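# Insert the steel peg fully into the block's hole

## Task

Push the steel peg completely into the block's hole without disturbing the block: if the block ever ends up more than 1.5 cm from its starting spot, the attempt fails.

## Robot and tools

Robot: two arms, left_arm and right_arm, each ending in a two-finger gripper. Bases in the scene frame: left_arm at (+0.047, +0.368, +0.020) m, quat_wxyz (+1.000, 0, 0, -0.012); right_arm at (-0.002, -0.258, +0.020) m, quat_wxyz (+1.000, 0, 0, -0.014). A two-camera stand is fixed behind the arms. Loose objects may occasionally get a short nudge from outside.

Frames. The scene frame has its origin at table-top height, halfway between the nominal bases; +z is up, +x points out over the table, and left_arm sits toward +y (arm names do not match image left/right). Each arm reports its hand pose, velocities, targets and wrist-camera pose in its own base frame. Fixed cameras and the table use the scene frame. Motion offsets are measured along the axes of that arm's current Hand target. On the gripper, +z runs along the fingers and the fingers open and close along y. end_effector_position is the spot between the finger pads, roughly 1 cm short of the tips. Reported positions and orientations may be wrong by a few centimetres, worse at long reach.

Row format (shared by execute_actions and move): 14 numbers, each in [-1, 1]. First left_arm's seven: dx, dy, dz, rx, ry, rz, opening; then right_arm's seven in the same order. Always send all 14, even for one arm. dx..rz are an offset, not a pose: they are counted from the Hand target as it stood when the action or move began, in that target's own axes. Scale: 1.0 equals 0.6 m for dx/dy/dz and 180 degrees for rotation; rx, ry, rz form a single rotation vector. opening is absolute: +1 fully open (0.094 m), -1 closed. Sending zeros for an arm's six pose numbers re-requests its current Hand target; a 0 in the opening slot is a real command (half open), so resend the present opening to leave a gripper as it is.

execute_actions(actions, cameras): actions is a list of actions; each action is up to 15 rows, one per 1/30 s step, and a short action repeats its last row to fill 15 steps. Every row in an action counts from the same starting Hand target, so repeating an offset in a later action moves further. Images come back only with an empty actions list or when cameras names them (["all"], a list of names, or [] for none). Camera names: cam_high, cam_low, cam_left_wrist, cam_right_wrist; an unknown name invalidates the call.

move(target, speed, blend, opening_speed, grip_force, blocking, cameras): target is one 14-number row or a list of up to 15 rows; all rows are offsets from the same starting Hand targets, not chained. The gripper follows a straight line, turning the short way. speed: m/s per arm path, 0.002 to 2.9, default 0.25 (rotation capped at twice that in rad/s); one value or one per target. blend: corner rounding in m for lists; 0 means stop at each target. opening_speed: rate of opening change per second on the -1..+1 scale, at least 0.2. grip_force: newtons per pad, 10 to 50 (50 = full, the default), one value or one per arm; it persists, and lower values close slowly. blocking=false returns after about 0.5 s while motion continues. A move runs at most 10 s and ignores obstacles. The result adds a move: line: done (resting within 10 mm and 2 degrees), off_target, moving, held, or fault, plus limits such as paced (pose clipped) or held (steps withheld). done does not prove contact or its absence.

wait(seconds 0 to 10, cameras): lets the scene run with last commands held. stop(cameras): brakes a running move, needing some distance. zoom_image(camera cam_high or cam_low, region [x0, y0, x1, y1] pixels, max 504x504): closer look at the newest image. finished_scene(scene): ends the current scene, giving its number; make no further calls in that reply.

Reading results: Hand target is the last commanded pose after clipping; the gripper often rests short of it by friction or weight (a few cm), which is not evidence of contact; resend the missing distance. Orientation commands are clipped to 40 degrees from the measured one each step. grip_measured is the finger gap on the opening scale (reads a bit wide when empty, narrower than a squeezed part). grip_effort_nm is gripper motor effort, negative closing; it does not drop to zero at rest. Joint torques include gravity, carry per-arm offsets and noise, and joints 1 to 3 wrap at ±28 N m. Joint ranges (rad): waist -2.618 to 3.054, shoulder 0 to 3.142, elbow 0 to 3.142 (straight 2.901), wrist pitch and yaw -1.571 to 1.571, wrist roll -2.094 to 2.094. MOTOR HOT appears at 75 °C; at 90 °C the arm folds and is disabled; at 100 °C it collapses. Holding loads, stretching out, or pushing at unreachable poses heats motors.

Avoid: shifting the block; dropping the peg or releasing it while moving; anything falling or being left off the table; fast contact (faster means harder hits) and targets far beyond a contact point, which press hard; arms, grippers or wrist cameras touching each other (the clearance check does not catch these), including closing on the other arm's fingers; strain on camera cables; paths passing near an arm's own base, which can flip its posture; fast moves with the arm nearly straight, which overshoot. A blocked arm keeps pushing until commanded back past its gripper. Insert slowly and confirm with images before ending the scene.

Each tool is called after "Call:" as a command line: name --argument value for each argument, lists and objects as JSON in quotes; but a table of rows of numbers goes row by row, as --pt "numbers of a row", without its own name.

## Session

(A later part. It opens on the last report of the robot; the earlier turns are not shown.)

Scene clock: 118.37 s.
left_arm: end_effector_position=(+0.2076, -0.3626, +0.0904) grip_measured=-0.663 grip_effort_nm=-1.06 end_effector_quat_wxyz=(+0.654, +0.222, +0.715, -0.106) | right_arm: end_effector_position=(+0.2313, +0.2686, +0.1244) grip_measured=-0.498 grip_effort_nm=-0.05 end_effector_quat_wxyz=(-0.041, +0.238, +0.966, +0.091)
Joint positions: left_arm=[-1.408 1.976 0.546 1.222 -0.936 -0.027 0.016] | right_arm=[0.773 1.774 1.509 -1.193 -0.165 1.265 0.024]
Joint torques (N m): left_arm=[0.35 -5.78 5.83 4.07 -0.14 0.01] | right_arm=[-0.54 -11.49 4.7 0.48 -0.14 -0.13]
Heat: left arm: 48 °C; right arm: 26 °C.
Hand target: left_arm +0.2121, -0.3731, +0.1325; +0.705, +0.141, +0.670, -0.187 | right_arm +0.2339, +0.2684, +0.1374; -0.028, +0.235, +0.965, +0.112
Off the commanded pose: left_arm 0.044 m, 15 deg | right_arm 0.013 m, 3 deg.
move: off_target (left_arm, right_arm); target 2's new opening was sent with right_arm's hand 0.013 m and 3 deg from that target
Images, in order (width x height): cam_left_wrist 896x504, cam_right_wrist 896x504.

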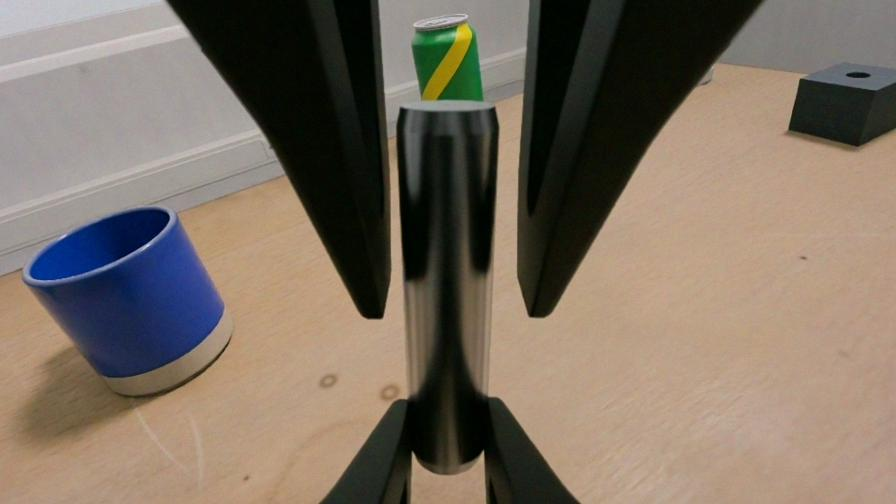

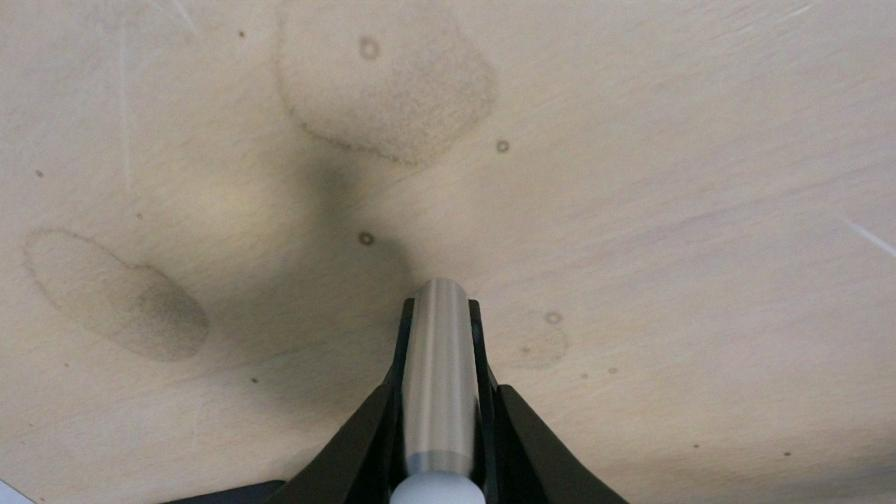

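Call:
move --target '[0, 0, 0, 0, 0, 0, -0.9, 0, 0, 0, 0, 0, 0, -0.9]' --speed 0.1 --opening_speed 0.6 --cameras '["cam_left_wrist"]'

Scene clock: 120.97 s.
left_arm: end_effector_position=(+0.2076, -0.3626, +0.0904) grip_measured=-0.663 grip_effort_nm=-1.06 end_effector_quat_wxyz=(+0.654, +0.223, +0.715, -0.105) | right_arm: end_effector_position=(+0.2318, +0.2693, +0.1245) grip_measured=-0.669 grip_effort_nm=-1.00 end_effector_quat_wxyz=(-0.040, +0.237, +0.966, +0.093)
Joint positions: left_arm=[-1.408 1.976 0.546 1.222 -0.936 -0.025 0.016] | right_arm=[0.773 1.774 1.509 -1.189 -0.166 1.265 0.016]
Joint torques (N m): left_arm=[0.35 -5.82 5.82 4.08 -0.14 -0.01] | right_arm=[-0.5 -11.36 4.86 0.5 -0.07 -0.12]
Heat: left arm: 49 °C; right arm: 26 °C.
Hand target: left_arm +0.2121, -0.3731, +0.1325; +0.705, +0.141, +0.670, -0.187 | right_arm +0.2339, +0.2684, +0.1374; -0.028, +0.235, +0.965, +0.112
Off the commanded pose: left_arm 0.044 m, 15 deg | right_arm 0.013 m, 3 deg.
move: off_target (left_arm, right_arm)
Images, in order (width x height): cam_left_wrist 896x504.

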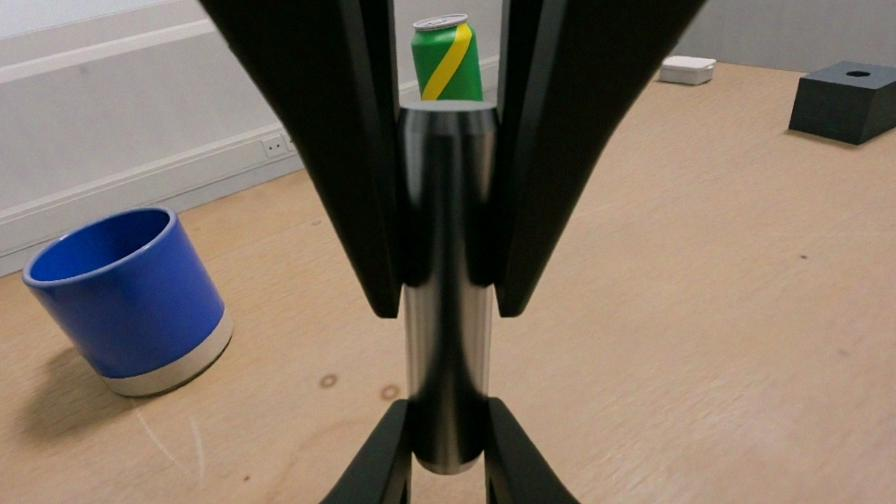

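Call:
move --pt "0 0 0 0 0 0 0.1 0 0 0 0 0 0 -0.9" --pt "0 0 0 0 0 0 0.1 -0.1489 0.0022 -0.0158 0 0 0 -0.9" --pt "0 0 0 0 0 0 0.1 -0.5093 -0.5487 -0.132 0.0722 -0.018 -0.1514 -0.9" --speed '[0.2, 0.2, 0.3]' --blend '[0, 0.03, 0]' --opening_speed 1.5 --cameras '["cam_left_wrist", "cam_right_wrist", "cam_high"]'

Scene clock: 137.07 s.
left_arm: end_effector_position=(+0.2076, -0.3627, +0.0905) grip_measured=+0.098 grip_effort_nm=0.09 end_effector_quat_wxyz=(+0.654, +0.223, +0.715, -0.105) | right_arm: end_effector_position=(+0.3471, -0.1710, +0.1090) grip_measured=-0.669 grip_effort_nm=-1.00 end_effector_quat_wxyz=(-0.009, +0.007, +1.000, +0.002)
Joint positions: left_arm=[-1.408 1.976 0.546 1.222 -0.936 -0.025 0.052] | right_arm=[-0.459 2.04 1.822 -1.37 0.003 -0.445 0.016]
Joint torques (N m): left_arm=[0.34 -5.81 5.82 4.07 -0.14 -0.01] | right_arm=[0.23 -9.63 7.36 0.12 -0.08 -0.12]
Heat: left arm: 51 °C; right arm: 26 °C.
Hand target: left_arm +0.2121, -0.3731, +0.1325; +0.705, +0.141, +0.670, -0.187 | right_arm +0.3539, -0.1710, +0.1147; +0.000, +0.000, +1.000, +0.000
Off the commanded pose: left_arm 0.044 m, 15 deg | right_arm 0.009 m, 1 deg.
move: off_target (left_arm)
Images, in order (width x height): cam_high 896x504, cam_left_wrist 896x504, cam_right_wrist 896x504.

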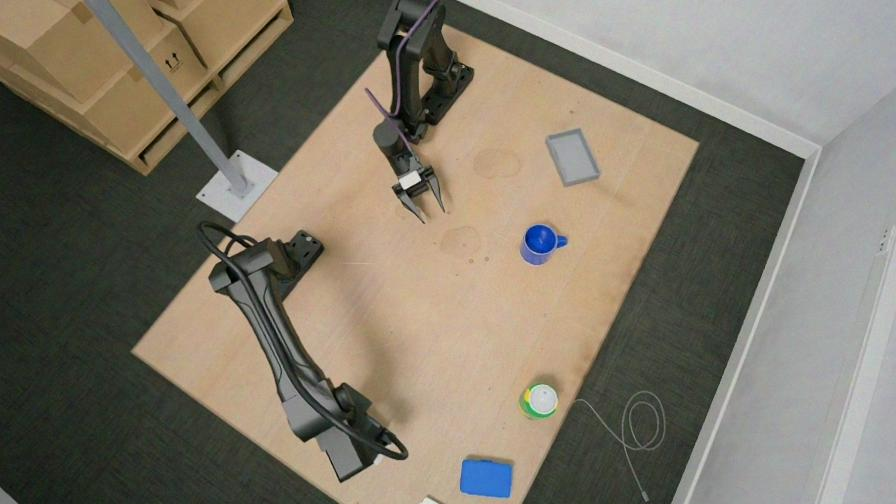

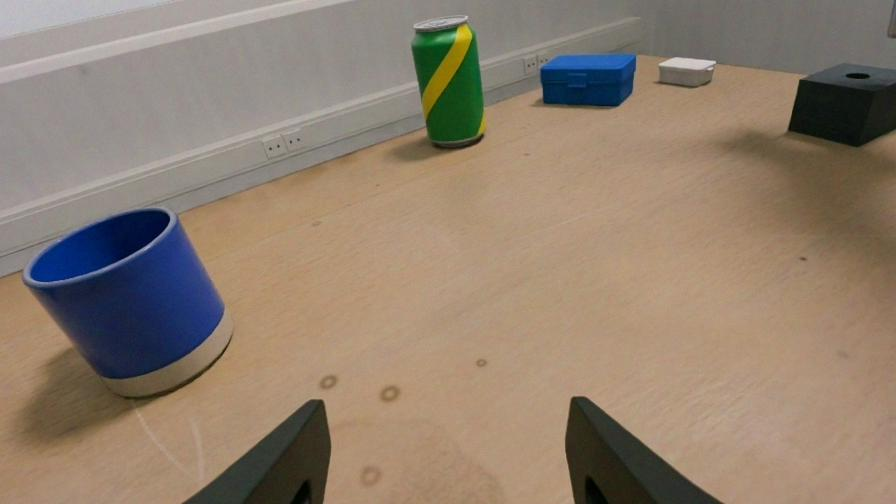

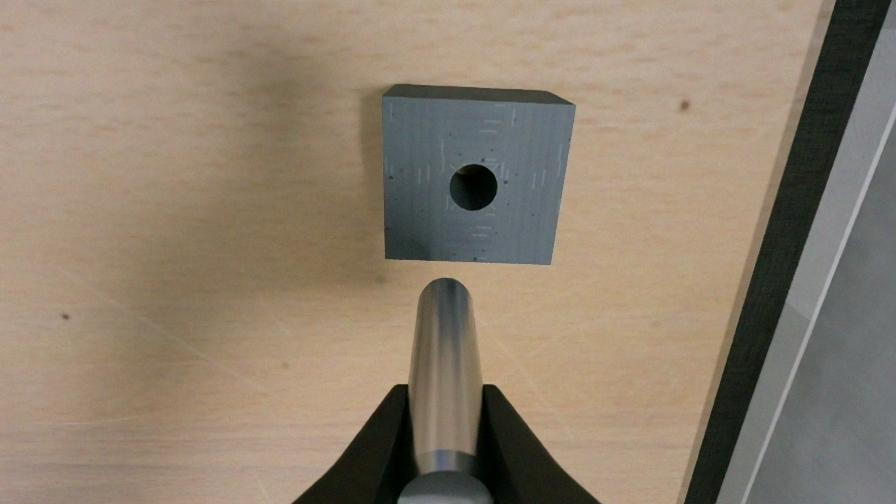

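Call:
execute_actions --actions '[]'

Scene clock: 144.20 s.
left_arm: end_effector_position=(+0.2076, -0.3627, +0.0905) grip_measured=+0.098 grip_effort_nm=0.08 end_effector_quat_wxyz=(+0.654, +0.223, +0.715, -0.105) | right_arm: end_effector_position=(+0.3470, -0.1710, +0.1090) grip_measured=-0.669 grip_effort_nm=-1.00 end_effector_quat_wxyz=(-0.009, +0.007, +1.000, +0.003)
Joint positions: left_arm=[-1.408 1.976 0.546 1.222 -0.936 -0.025 0.052] | right_arm=[-0.459 2.04 1.822 -1.371 0.003 -0.446 0.016]
Joint velocities: within noise
Joint torques (N m): left_arm=[0.35 -5.79 5.82 4.07 -0.14 0] | right_arm=[0.5 -9.83 7.42 0.2 -0.06 -0.16]
Heat: left arm: 52 °C; right arm: 26 °C.
Hand target: left_arm +0.2121, -0.3731, +0.1325; +0.705, +0.141, +0.670, -0.187 | right_arm +0.3538, -0.1710, +0.1147; +0.000, +0.000, +1.000, +0.000
Tool commands: left_gripper/opening=+0.1 right_gripper/opening=-0.9
Off the commanded pose: left_arm 0.044 m, 15 deg | right_arm 0.009 m, 1 deg.

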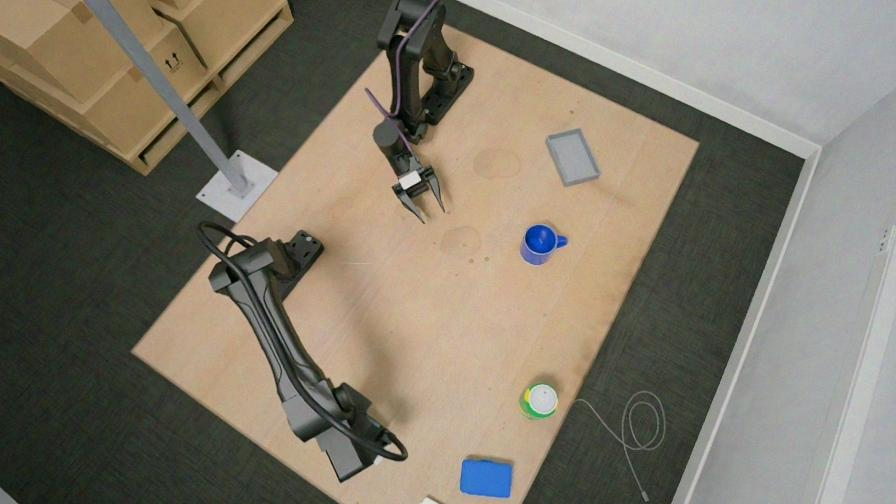

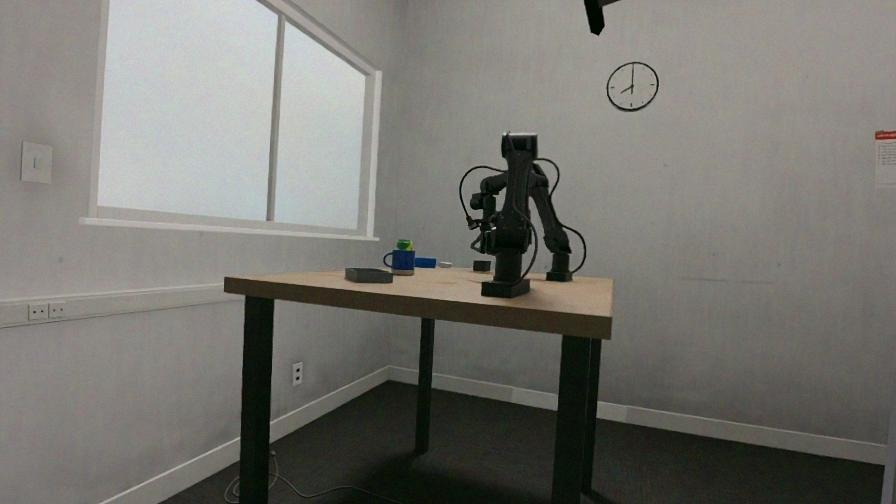

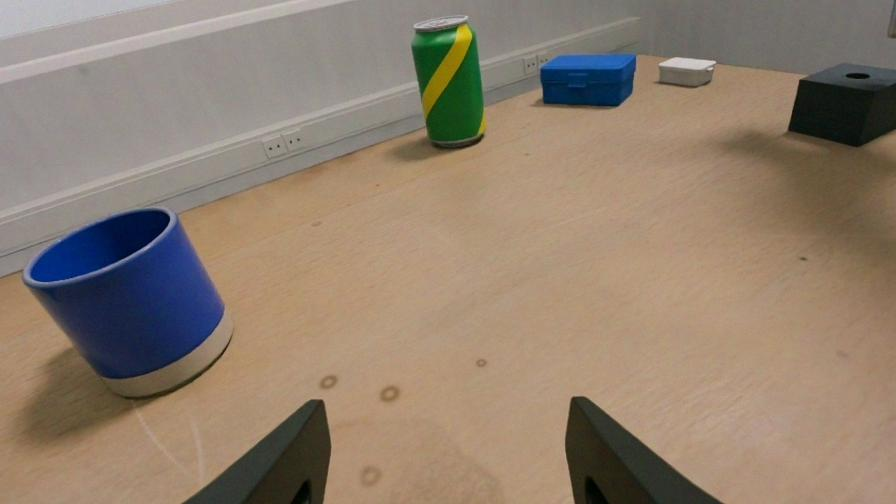

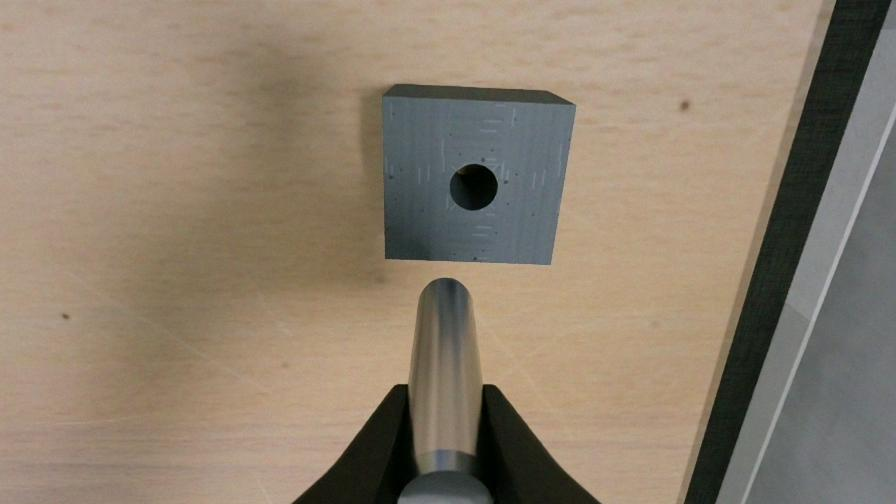

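Call:
move --target '[-0.0003, -0.2037, 0.2935, 0.3582, 0.0273, 0.0034, 0.1, -0.02, -0.0162, 0.0378, 0, 0, 0, -0.9]' --speed 0.35 --cameras '["cam_left_wrist", "cam_right_wrist"]'

Scene clock: 155.77 s.
left_arm: end_effector_position=(+0.3096, -0.5571, +0.1617) grip_measured=+0.098 grip_effort_nm=0.08 end_effector_quat_wxyz=(+0.499, +0.500, +0.492, -0.509) | right_arm: end_effector_position=(+0.3553, -0.1751, +0.0869) grip_measured=-0.669 grip_effort_nm=-1.00 end_effector_quat_wxyz=(-0.018, +0.002, +1.000, +0.007)
Joint positions: left_arm=[-0.88 2.383 1.54 0.865 0.709 -0.016 0.052] | right_arm=[-0.459 2.104 1.829 -1.336 0.003 -0.454 0.016]
Joint torques (N m): left_arm=[0.16 -9.55 9.65 1.75 0.11 0.14] | right_arm=[-0.1 -10.03 7.36 0.25 -0.04 -0.12]
Heat: left arm: 52 °C; right arm: 26 °C.
Hand target: left_arm +0.3138, -0.5609, +0.1499; +0.494, +0.506, +0.495, -0.506 | right_arm +0.3658, -0.1807, +0.0919; +0.000, +0.000, +1.000, +0.000
Off the commanded pose: left_arm 0.013 m, 1 deg | right_arm 0.013 m, 2 deg.
move: off_target (left_arm, right_arm)
Images, in order (width x height): cam_left_wrist 896x504, cam_right_wrist 896x504.

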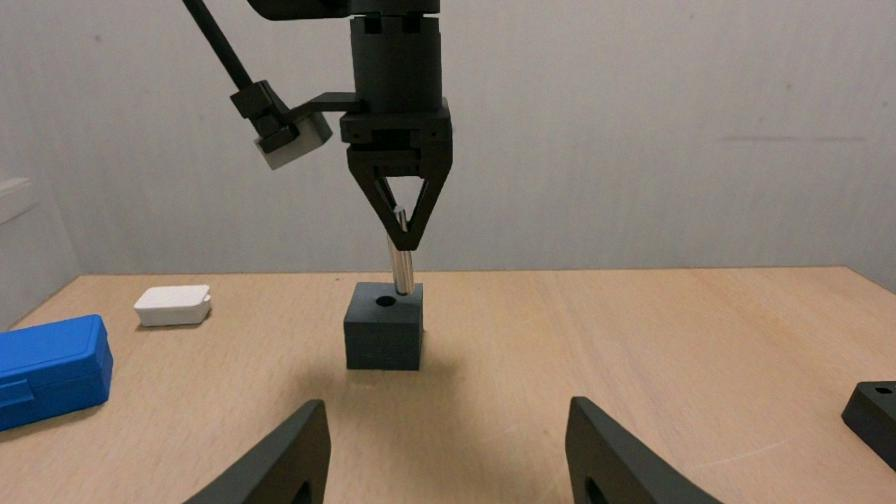

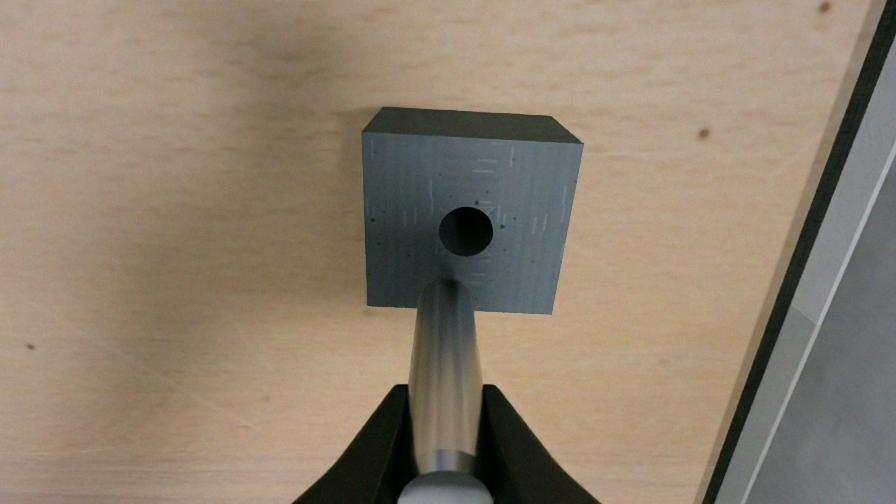

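Call:
zoom_image --camera "cam_left_wrist" --region '[320, 190, 480, 380]'

Call:
zoom_image --camera "cam_right_wrist" --region '[360, 190, 560, 504]'

Scaled by 2.653.

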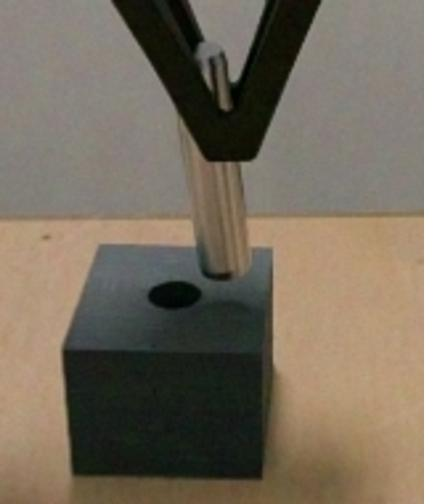

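Scaled by 1.605.

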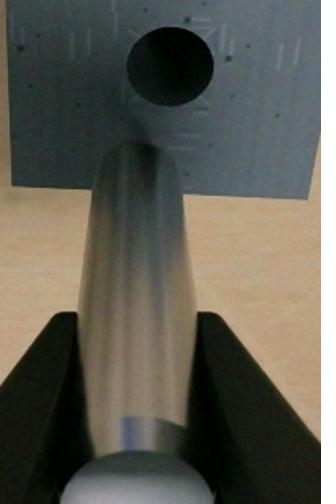

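Call:
zoom_image --camera "cam_left_wrist" --region '[335, 200, 435, 300]'

Call:
zoom_image --camera "cam_left_wrist" --region '[335, 275, 435, 375]'

Scaled by 5.040.

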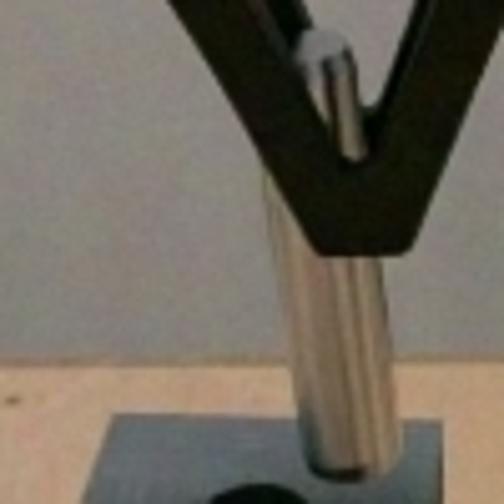

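Scaled by 5.040.

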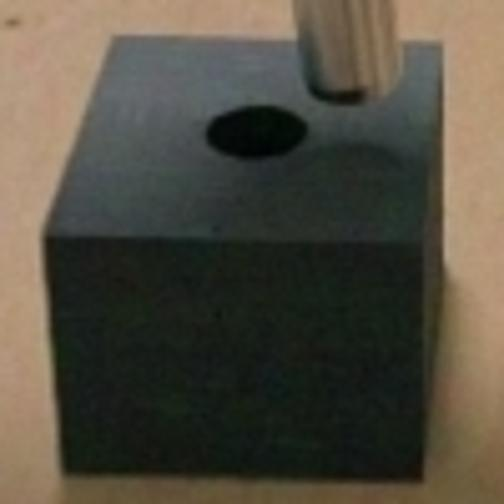

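Call:
move --target '[0, 0, 0, 0, 0, 0, 0.1, -0.0128, -0.0047, -0.005, 0, -0.039, 0, -0.9]' --speed 0.15 --cameras '["cam_left_wrist", "cam_right_wrist"]'

Call:
zoom_image --camera "cam_left_wrist" --region '[335, 200, 435, 300]'

Call:
zoom_image --camera "cam_left_wrist" --region '[335, 275, 435, 375]'

Scene clock: 182.40 s.
left_arm: end_effector_position=(+0.3096, -0.5571, +0.1615) grip_measured=+0.098 grip_effort_nm=0.08 end_effector_quat_wxyz=(+0.499, +0.500, +0.492, -0.509) | right_arm: end_effector_position=(+0.3679, -0.1811, +0.0739) grip_measured=-0.669 grip_effort_nm=-1.00 end_effector_quat_wxyz=(+0.027, +0.002, +1.000, +0.011)
Joint positions: left_arm=[-0.88 2.383 1.54 0.864 0.71 -0.016 0.052] | right_arm=[-0.479 2.084 1.747 -1.196 -0.044 -0.474 0.016]
Joint torques (N m): left_arm=[0.17 -9.55 9.66 1.74 0.09 0.15] | right_arm=[-0.65 -14.98 4.96 0.43 -0.17 -0.15]
Heat: left arm: 44 °C; right arm: 27 °C.
Hand target: left_arm +0.3138, -0.5609, +0.1499; +0.494, +0.506, +0.495, -0.506 | right_arm +0.3735, -0.1837, +0.0949; +0.061, +0.000, +0.998, +0.000
Off the commanded pose: left_arm 0.013 m, 1 deg | right_arm 0.022 m, 4 deg.
move: off_target (left_arm, right_arm)
Images, in order (width x height): cam_left_wrist 896x504, cam_right_wrist 896x504.

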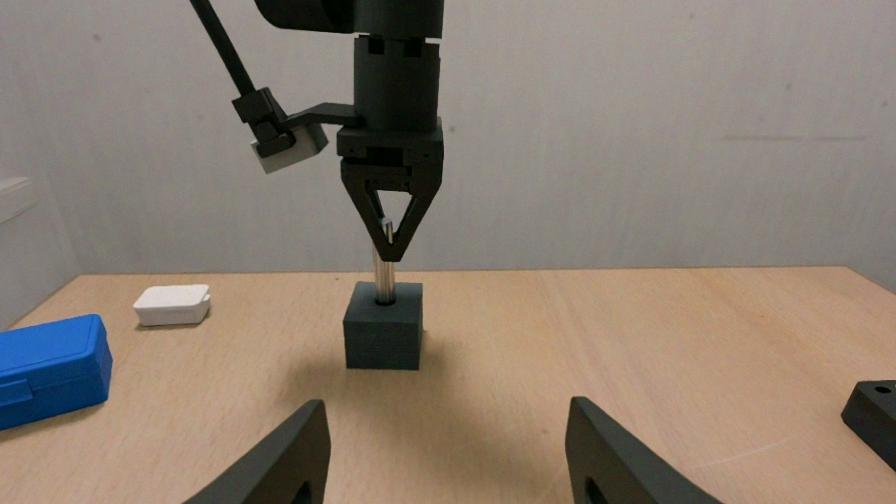

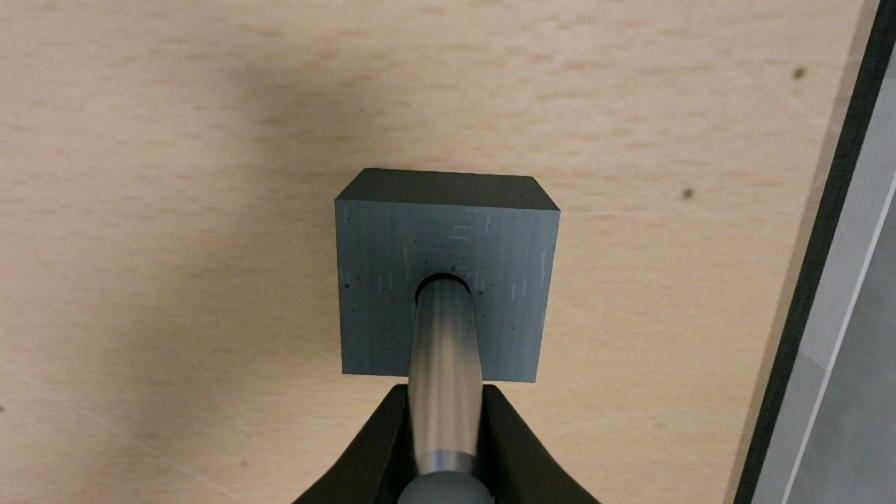

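Scaled by 5.040.

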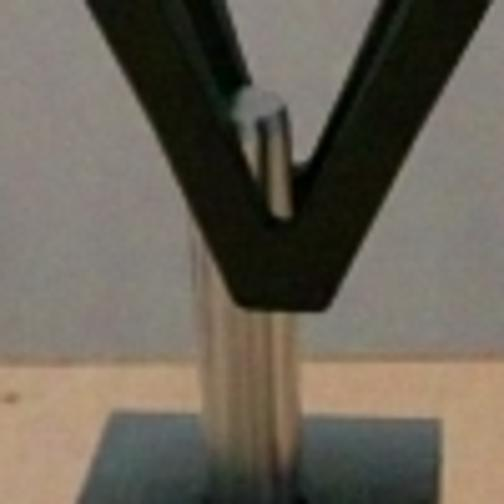

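Scaled by 5.040.

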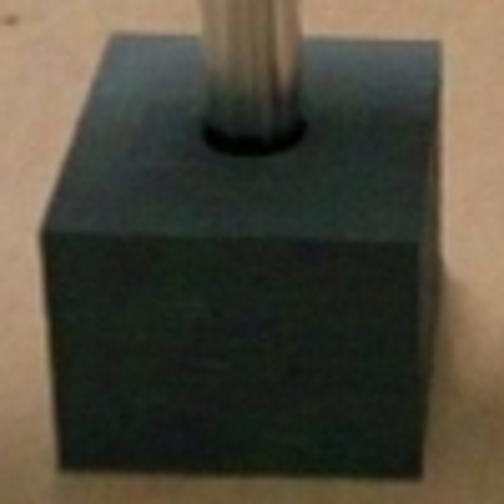

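Call:
zoom_image --camera "cam_right_wrist" --region '[390, 255, 500, 345]'

Call:
zoom_image --camera "cam_left_wrist" --region '[365, 280, 405, 320]'

Scaled by 4.582.

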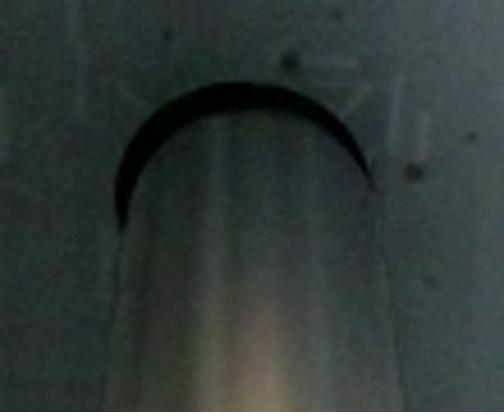

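Scaled by 12.600.

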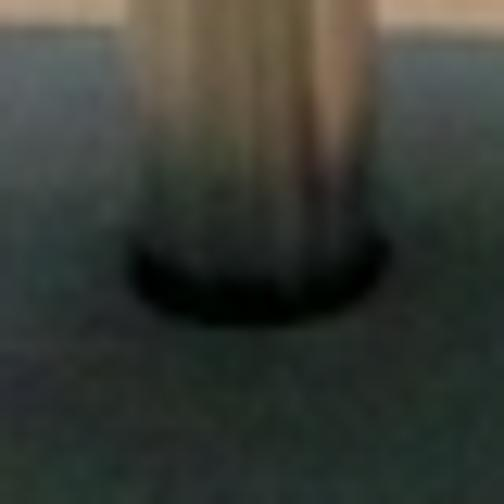

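Call:
zoom_image --camera "cam_right_wrist" --region '[325, 155, 395, 215]'

Call:
zoom_image --camera "cam_right_wrist" --region '[505, 160, 575, 220]'

Scaled by 7.200.

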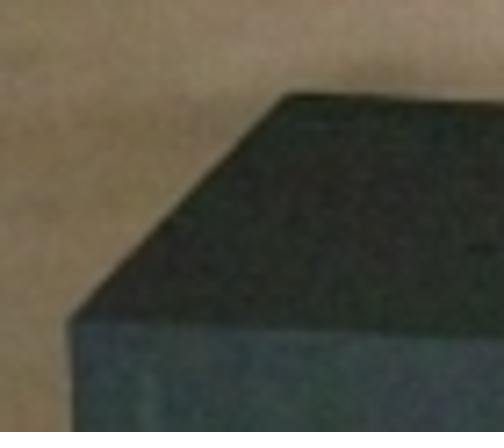

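Scaled by 7.200.

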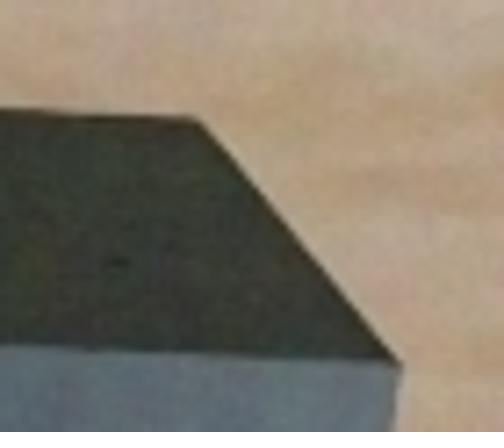

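Call:
zoom_image --camera "cam_right_wrist" --region '[395, 285, 495, 395]'

Call:
zoom_image --camera "cam_right_wrist" --region '[385, 394, 505, 504]'

Scaled by 4.582.

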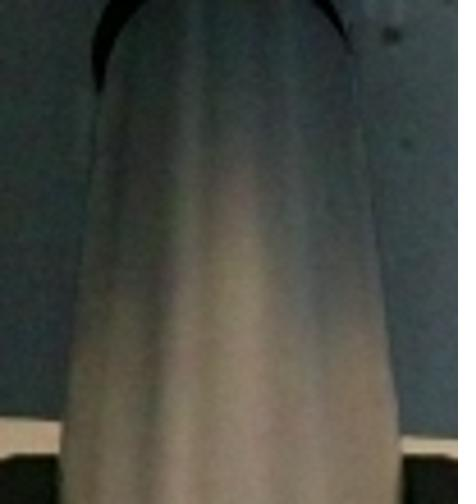

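Scaled by 4.200.

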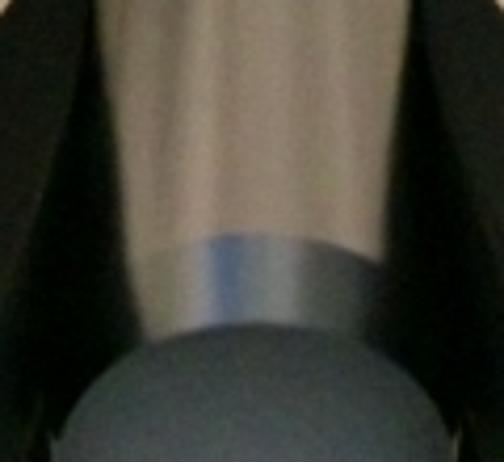

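Call:
move --pt "0 0 0 0 0 0 0.1 -0.0071 0 -0.0579 0.008 0.0056 0 -0.9" --pt "0 0 0 0 0 0 0.1 -0.0003 0 0.0252 0.008 0.0056 0 -0.9" --speed 0.12 --blend '[0.005, 0]' --cameras '["cam_left_wrist", "cam_right_wrist"]'

Call:
zoom_image --camera "cam_left_wrist" --region '[335, 200, 435, 300]'

Call:
zoom_image --camera "cam_left_wrist" --region '[335, 275, 435, 375]'

Scene clock: 216.90 s.
left_arm: end_effector_position=(+0.3096, -0.5571, +0.1615) grip_measured=+0.098 grip_effort_nm=0.08 end_effector_quat_wxyz=(+0.499, +0.500, +0.492, -0.509) | right_arm: end_effector_position=(+0.3650, -0.1812, +0.0728) grip_measured=-0.669 grip_effort_nm=-1.00 end_effector_quat_wxyz=(+0.024, +0.002, +1.000, +0.003)
Joint positions: left_arm=[-0.88 2.383 1.54 0.864 0.71 -0.016 0.052] | right_arm=[-0.475 2.072 1.724 -1.183 -0.027 -0.471 0.016]
Joint torques (N m): left_arm=[0.17 -9.57 9.66 1.74 0.1 0.15] | right_arm=[0.55 -12.46 4.16 0.76 0.02 0.02]
Heat: left arm: 42 °C; right arm: 34 °C.
Hand target: left_arm +0.3138, -0.5609, +0.1499; +0.494, +0.506, +0.495, -0.506 | right_arm +0.3755, -0.1835, +0.0800; +0.052, +0.001, +0.999, -0.012
Off the commanded pose: left_arm 0.013 m, 1 deg | right_arm 0.013 m, 4 deg.
move: off_target (left_arm, right_arm)
Images, in order (width x height): cam_left_wrist 896x504, cam_right_wrist 896x504.

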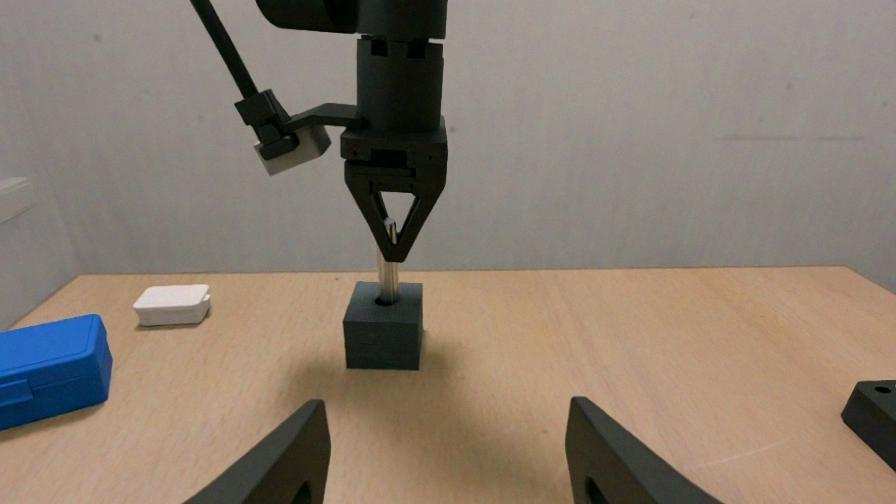

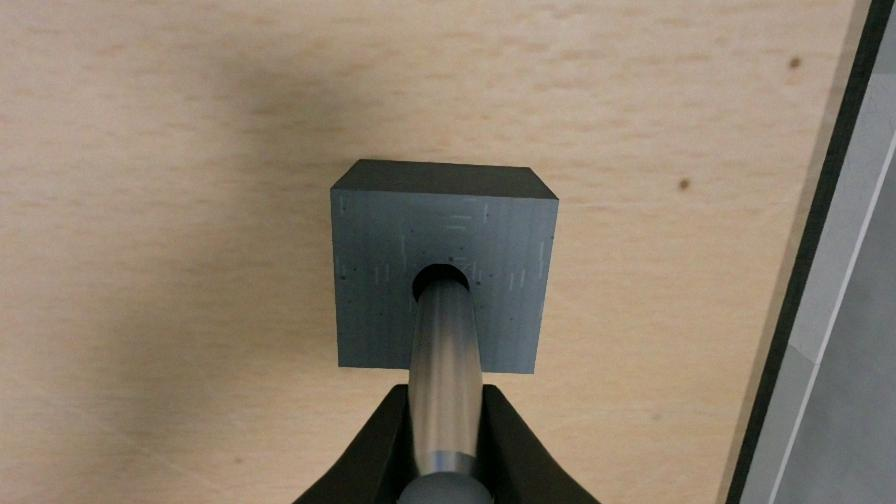

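Scaled by 5.040.

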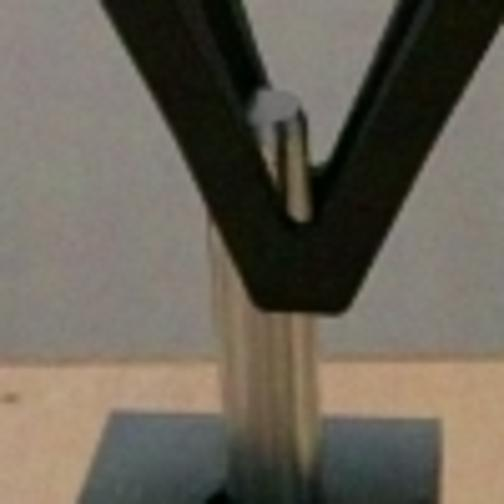

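Scaled by 5.040.

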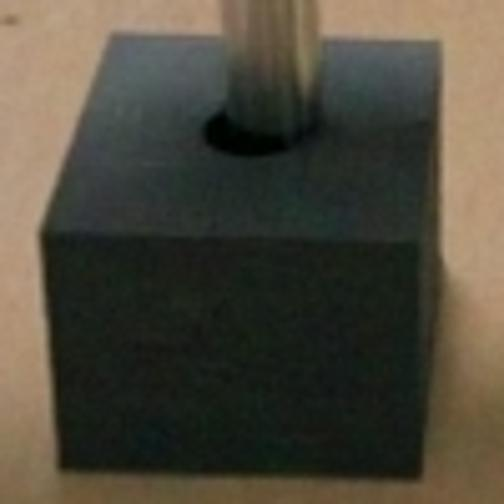

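Call:
zoom_image --camera "cam_right_wrist" --region '[390, 250, 500, 340]'

Call:
zoom_image --camera "cam_right_wrist" --region '[320, 145, 570, 215]'

Call:
zoom_image --camera "cam_right_wrist" --region '[395, 285, 495, 395]'

Scaled by 4.582.

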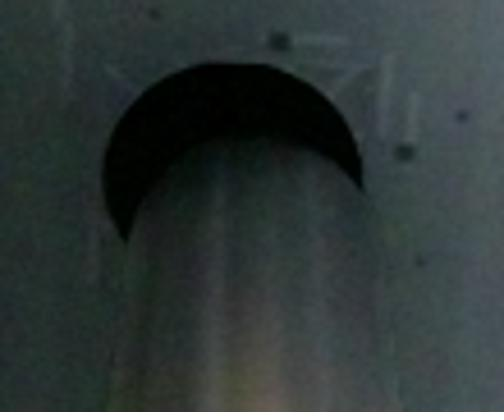

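Scaled by 2.016.

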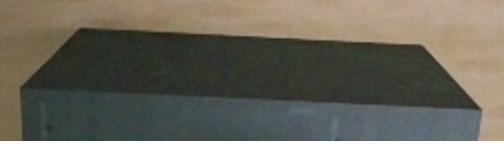

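Scaled by 4.582.

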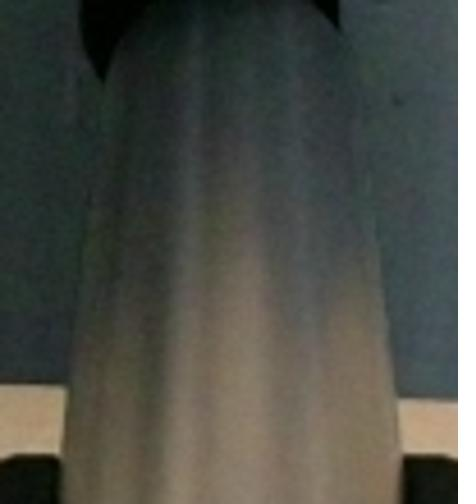

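Call:
move --pt "0 0 0 0 0 0 0.1 -0.0103 0.0205 -0.0863 0 0 0 -0.9" --pt "0 0 0 0 0 0 0.1 -0.0103 -0.0012 -0.0858 0 0 0 -0.9" --pt "0 0 0 0 0 0 0.1 -0.005 0.0008 -0.0028 0 0 0 -0.9" --speed 0.12 --cameras '["cam_left_wrist", "cam_right_wrist"]'

Call:
zoom_image --camera "cam_left_wrist" --region '[335, 275, 435, 375]'

Call:
zoom_image --camera "cam_right_wrist" --region '[390, 250, 500, 340]'

Scene clock: 234.10 s.
left_arm: end_effector_position=(+0.3096, -0.5571, +0.1615) grip_measured=+0.098 grip_effort_nm=0.08 end_effector_quat_wxyz=(+0.499, +0.500, +0.492, -0.509) | right_arm: end_effector_position=(+0.3730, -0.1807, +0.0756) grip_measured=-0.669 grip_effort_nm=-1.00 end_effector_quat_wxyz=(+0.036, +0.003, +0.999, -0.005)
Joint positions: left_arm=[-0.88 2.383 1.54 0.864 0.71 -0.016 0.052] | right_arm=[-0.463 2.07 1.73 -1.162 -0.022 -0.455 0.016]
Joint torques (N m): left_arm=[0.16 -9.57 9.66 1.74 0.1 0.15] | right_arm=[0.09 -11.66 5.08 0.47 -0.07 -0.08]
Heat: left arm: 41 °C; right arm: 34 °C.
Hand target: left_arm +0.3138, -0.5609, +0.1499; +0.494, +0.506, +0.495, -0.506 | right_arm +0.3782, -0.1831, +0.0819; +0.052, +0.001, +0.999, -0.012
Off the commanded pose: left_arm 0.013 m, 1 deg | right_arm 0.009 m, 2 deg.
move: off_target (left_arm)
Images, in order (width x height): cam_left_wrist 896x504, cam_right_wrist 896x504.

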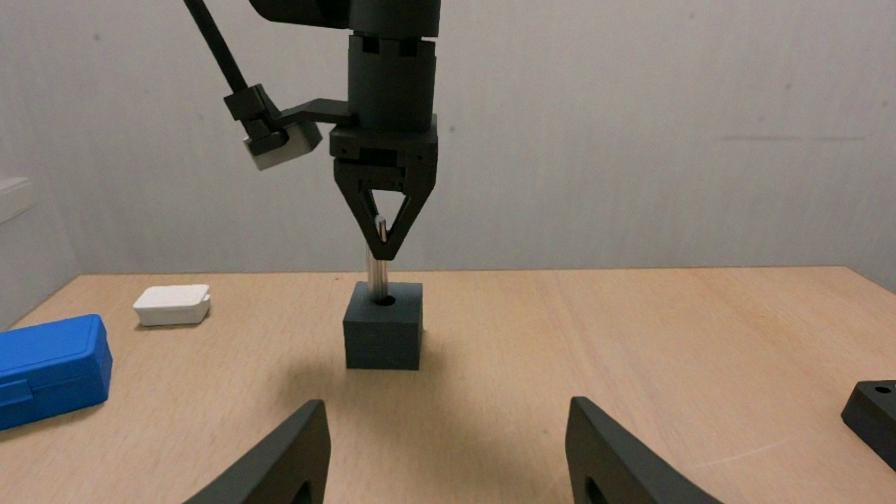

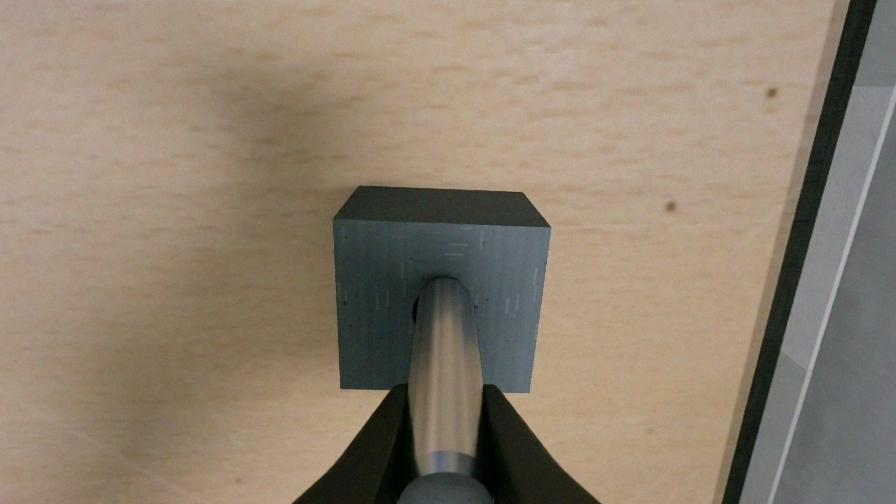

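Scaled by 5.040.

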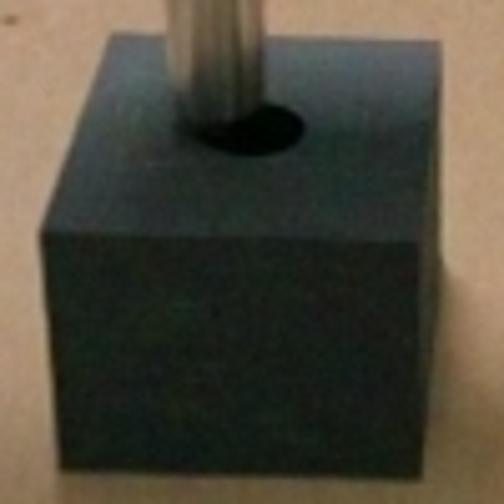

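Scaled by 4.582.

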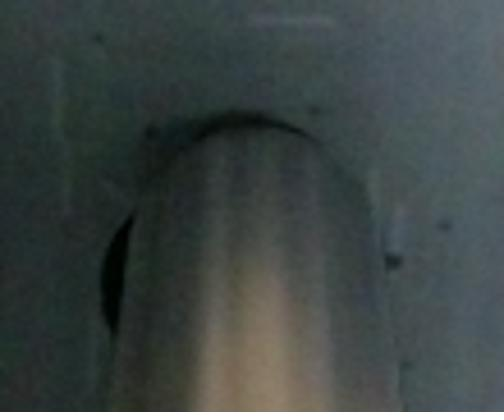

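Call:
move --pt "0 0 0 0 0 0 0.1 -0.0022 -0.0012 -0.0718 -0.0064 0 0 -0.9" --pt "0 0 0 0 0 0 0.1 0.0022 -0.0002 -0.0303 -0.0064 0 0 -0.9" --speed '[0.12, 0.07]'

Scene clock: 244.97 s.
left_arm: end_effector_position=(+0.3096, -0.5571, +0.1615) grip_measured=+0.098 grip_effort_nm=0.08 end_effector_quat_wxyz=(+0.499, +0.500, +0.492, -0.509) | right_arm: end_effector_position=(+0.3707, -0.1791, +0.0909) grip_measured=-0.669 grip_effort_nm=-1.00 end_effector_quat_wxyz=(+0.031, +0.000, +1.000, +0.002)
Joint positions: left_arm=[-0.88 2.383 1.54 0.864 0.71 -0.016 0.052] | right_arm=[-0.467 2.07 1.792 -1.239 -0.032 -0.465 0.016]
Joint torques (N m): left_arm=[0.16 -9.57 9.66 1.74 0.09 0.15] | right_arm=[-0.53 -12.22 5.03 0.42 -0.18 -0.2]
Heat: left arm: 41 °C; right arm: 31 °C.
Hand target: left_arm +0.3138, -0.5609, +0.1499; +0.494, +0.506, +0.495, -0.506 | right_arm +0.3751, -0.1827, +0.0999; +0.052, +0.000, +0.999, -0.002
Off the commanded pose: left_arm 0.013 m, 1 deg | right_arm 0.011 m, 2 deg.
move: off_target (left_arm, right_arm)

Call:
move --target '[0, 0, 0, 0, 0, 0, 0.1, 0.0075, -0.0022, 0.016, -0.002, 0, 0, -0.9]' --speed 0.05

Scene clock: 248.23 s.
left_arm: end_effector_position=(+0.3096, -0.5571, +0.1615) grip_measured=+0.098 grip_effort_nm=0.08 end_effector_quat_wxyz=(+0.499, +0.500, +0.492, -0.509) | right_arm: end_effector_position=(+0.3667, -0.1811, +0.0790) grip_measured=-0.669 grip_effort_nm=-1.00 end_effector_quat_wxyz=(+0.029, +0.001, +1.000, +0.006)
Joint positions: left_arm=[-0.88 2.383 1.54 0.864 0.71 -0.016 0.052] | right_arm=[-0.478 2.07 1.745 -1.2 -0.038 -0.475 0.016]
Joint torques (N m): left_arm=[0.16 -9.55 9.66 1.74 0.09 0.15] | right_arm=[-0.49 -12.9 4.97 0.49 -0.16 -0.08]
Heat: left arm: 41 °C; right arm: 31 °C.
Hand target: left_arm +0.3138, -0.5609, +0.1499; +0.494, +0.506, +0.495, -0.506 | right_arm +0.3717, -0.1841, +0.0899; +0.053, +0.000, +0.999, +0.001
Off the commanded pose: left_arm 0.013 m, 1 deg | right_arm 0.012 m, 3 deg.
move: off_target (left_arm, right_arm)


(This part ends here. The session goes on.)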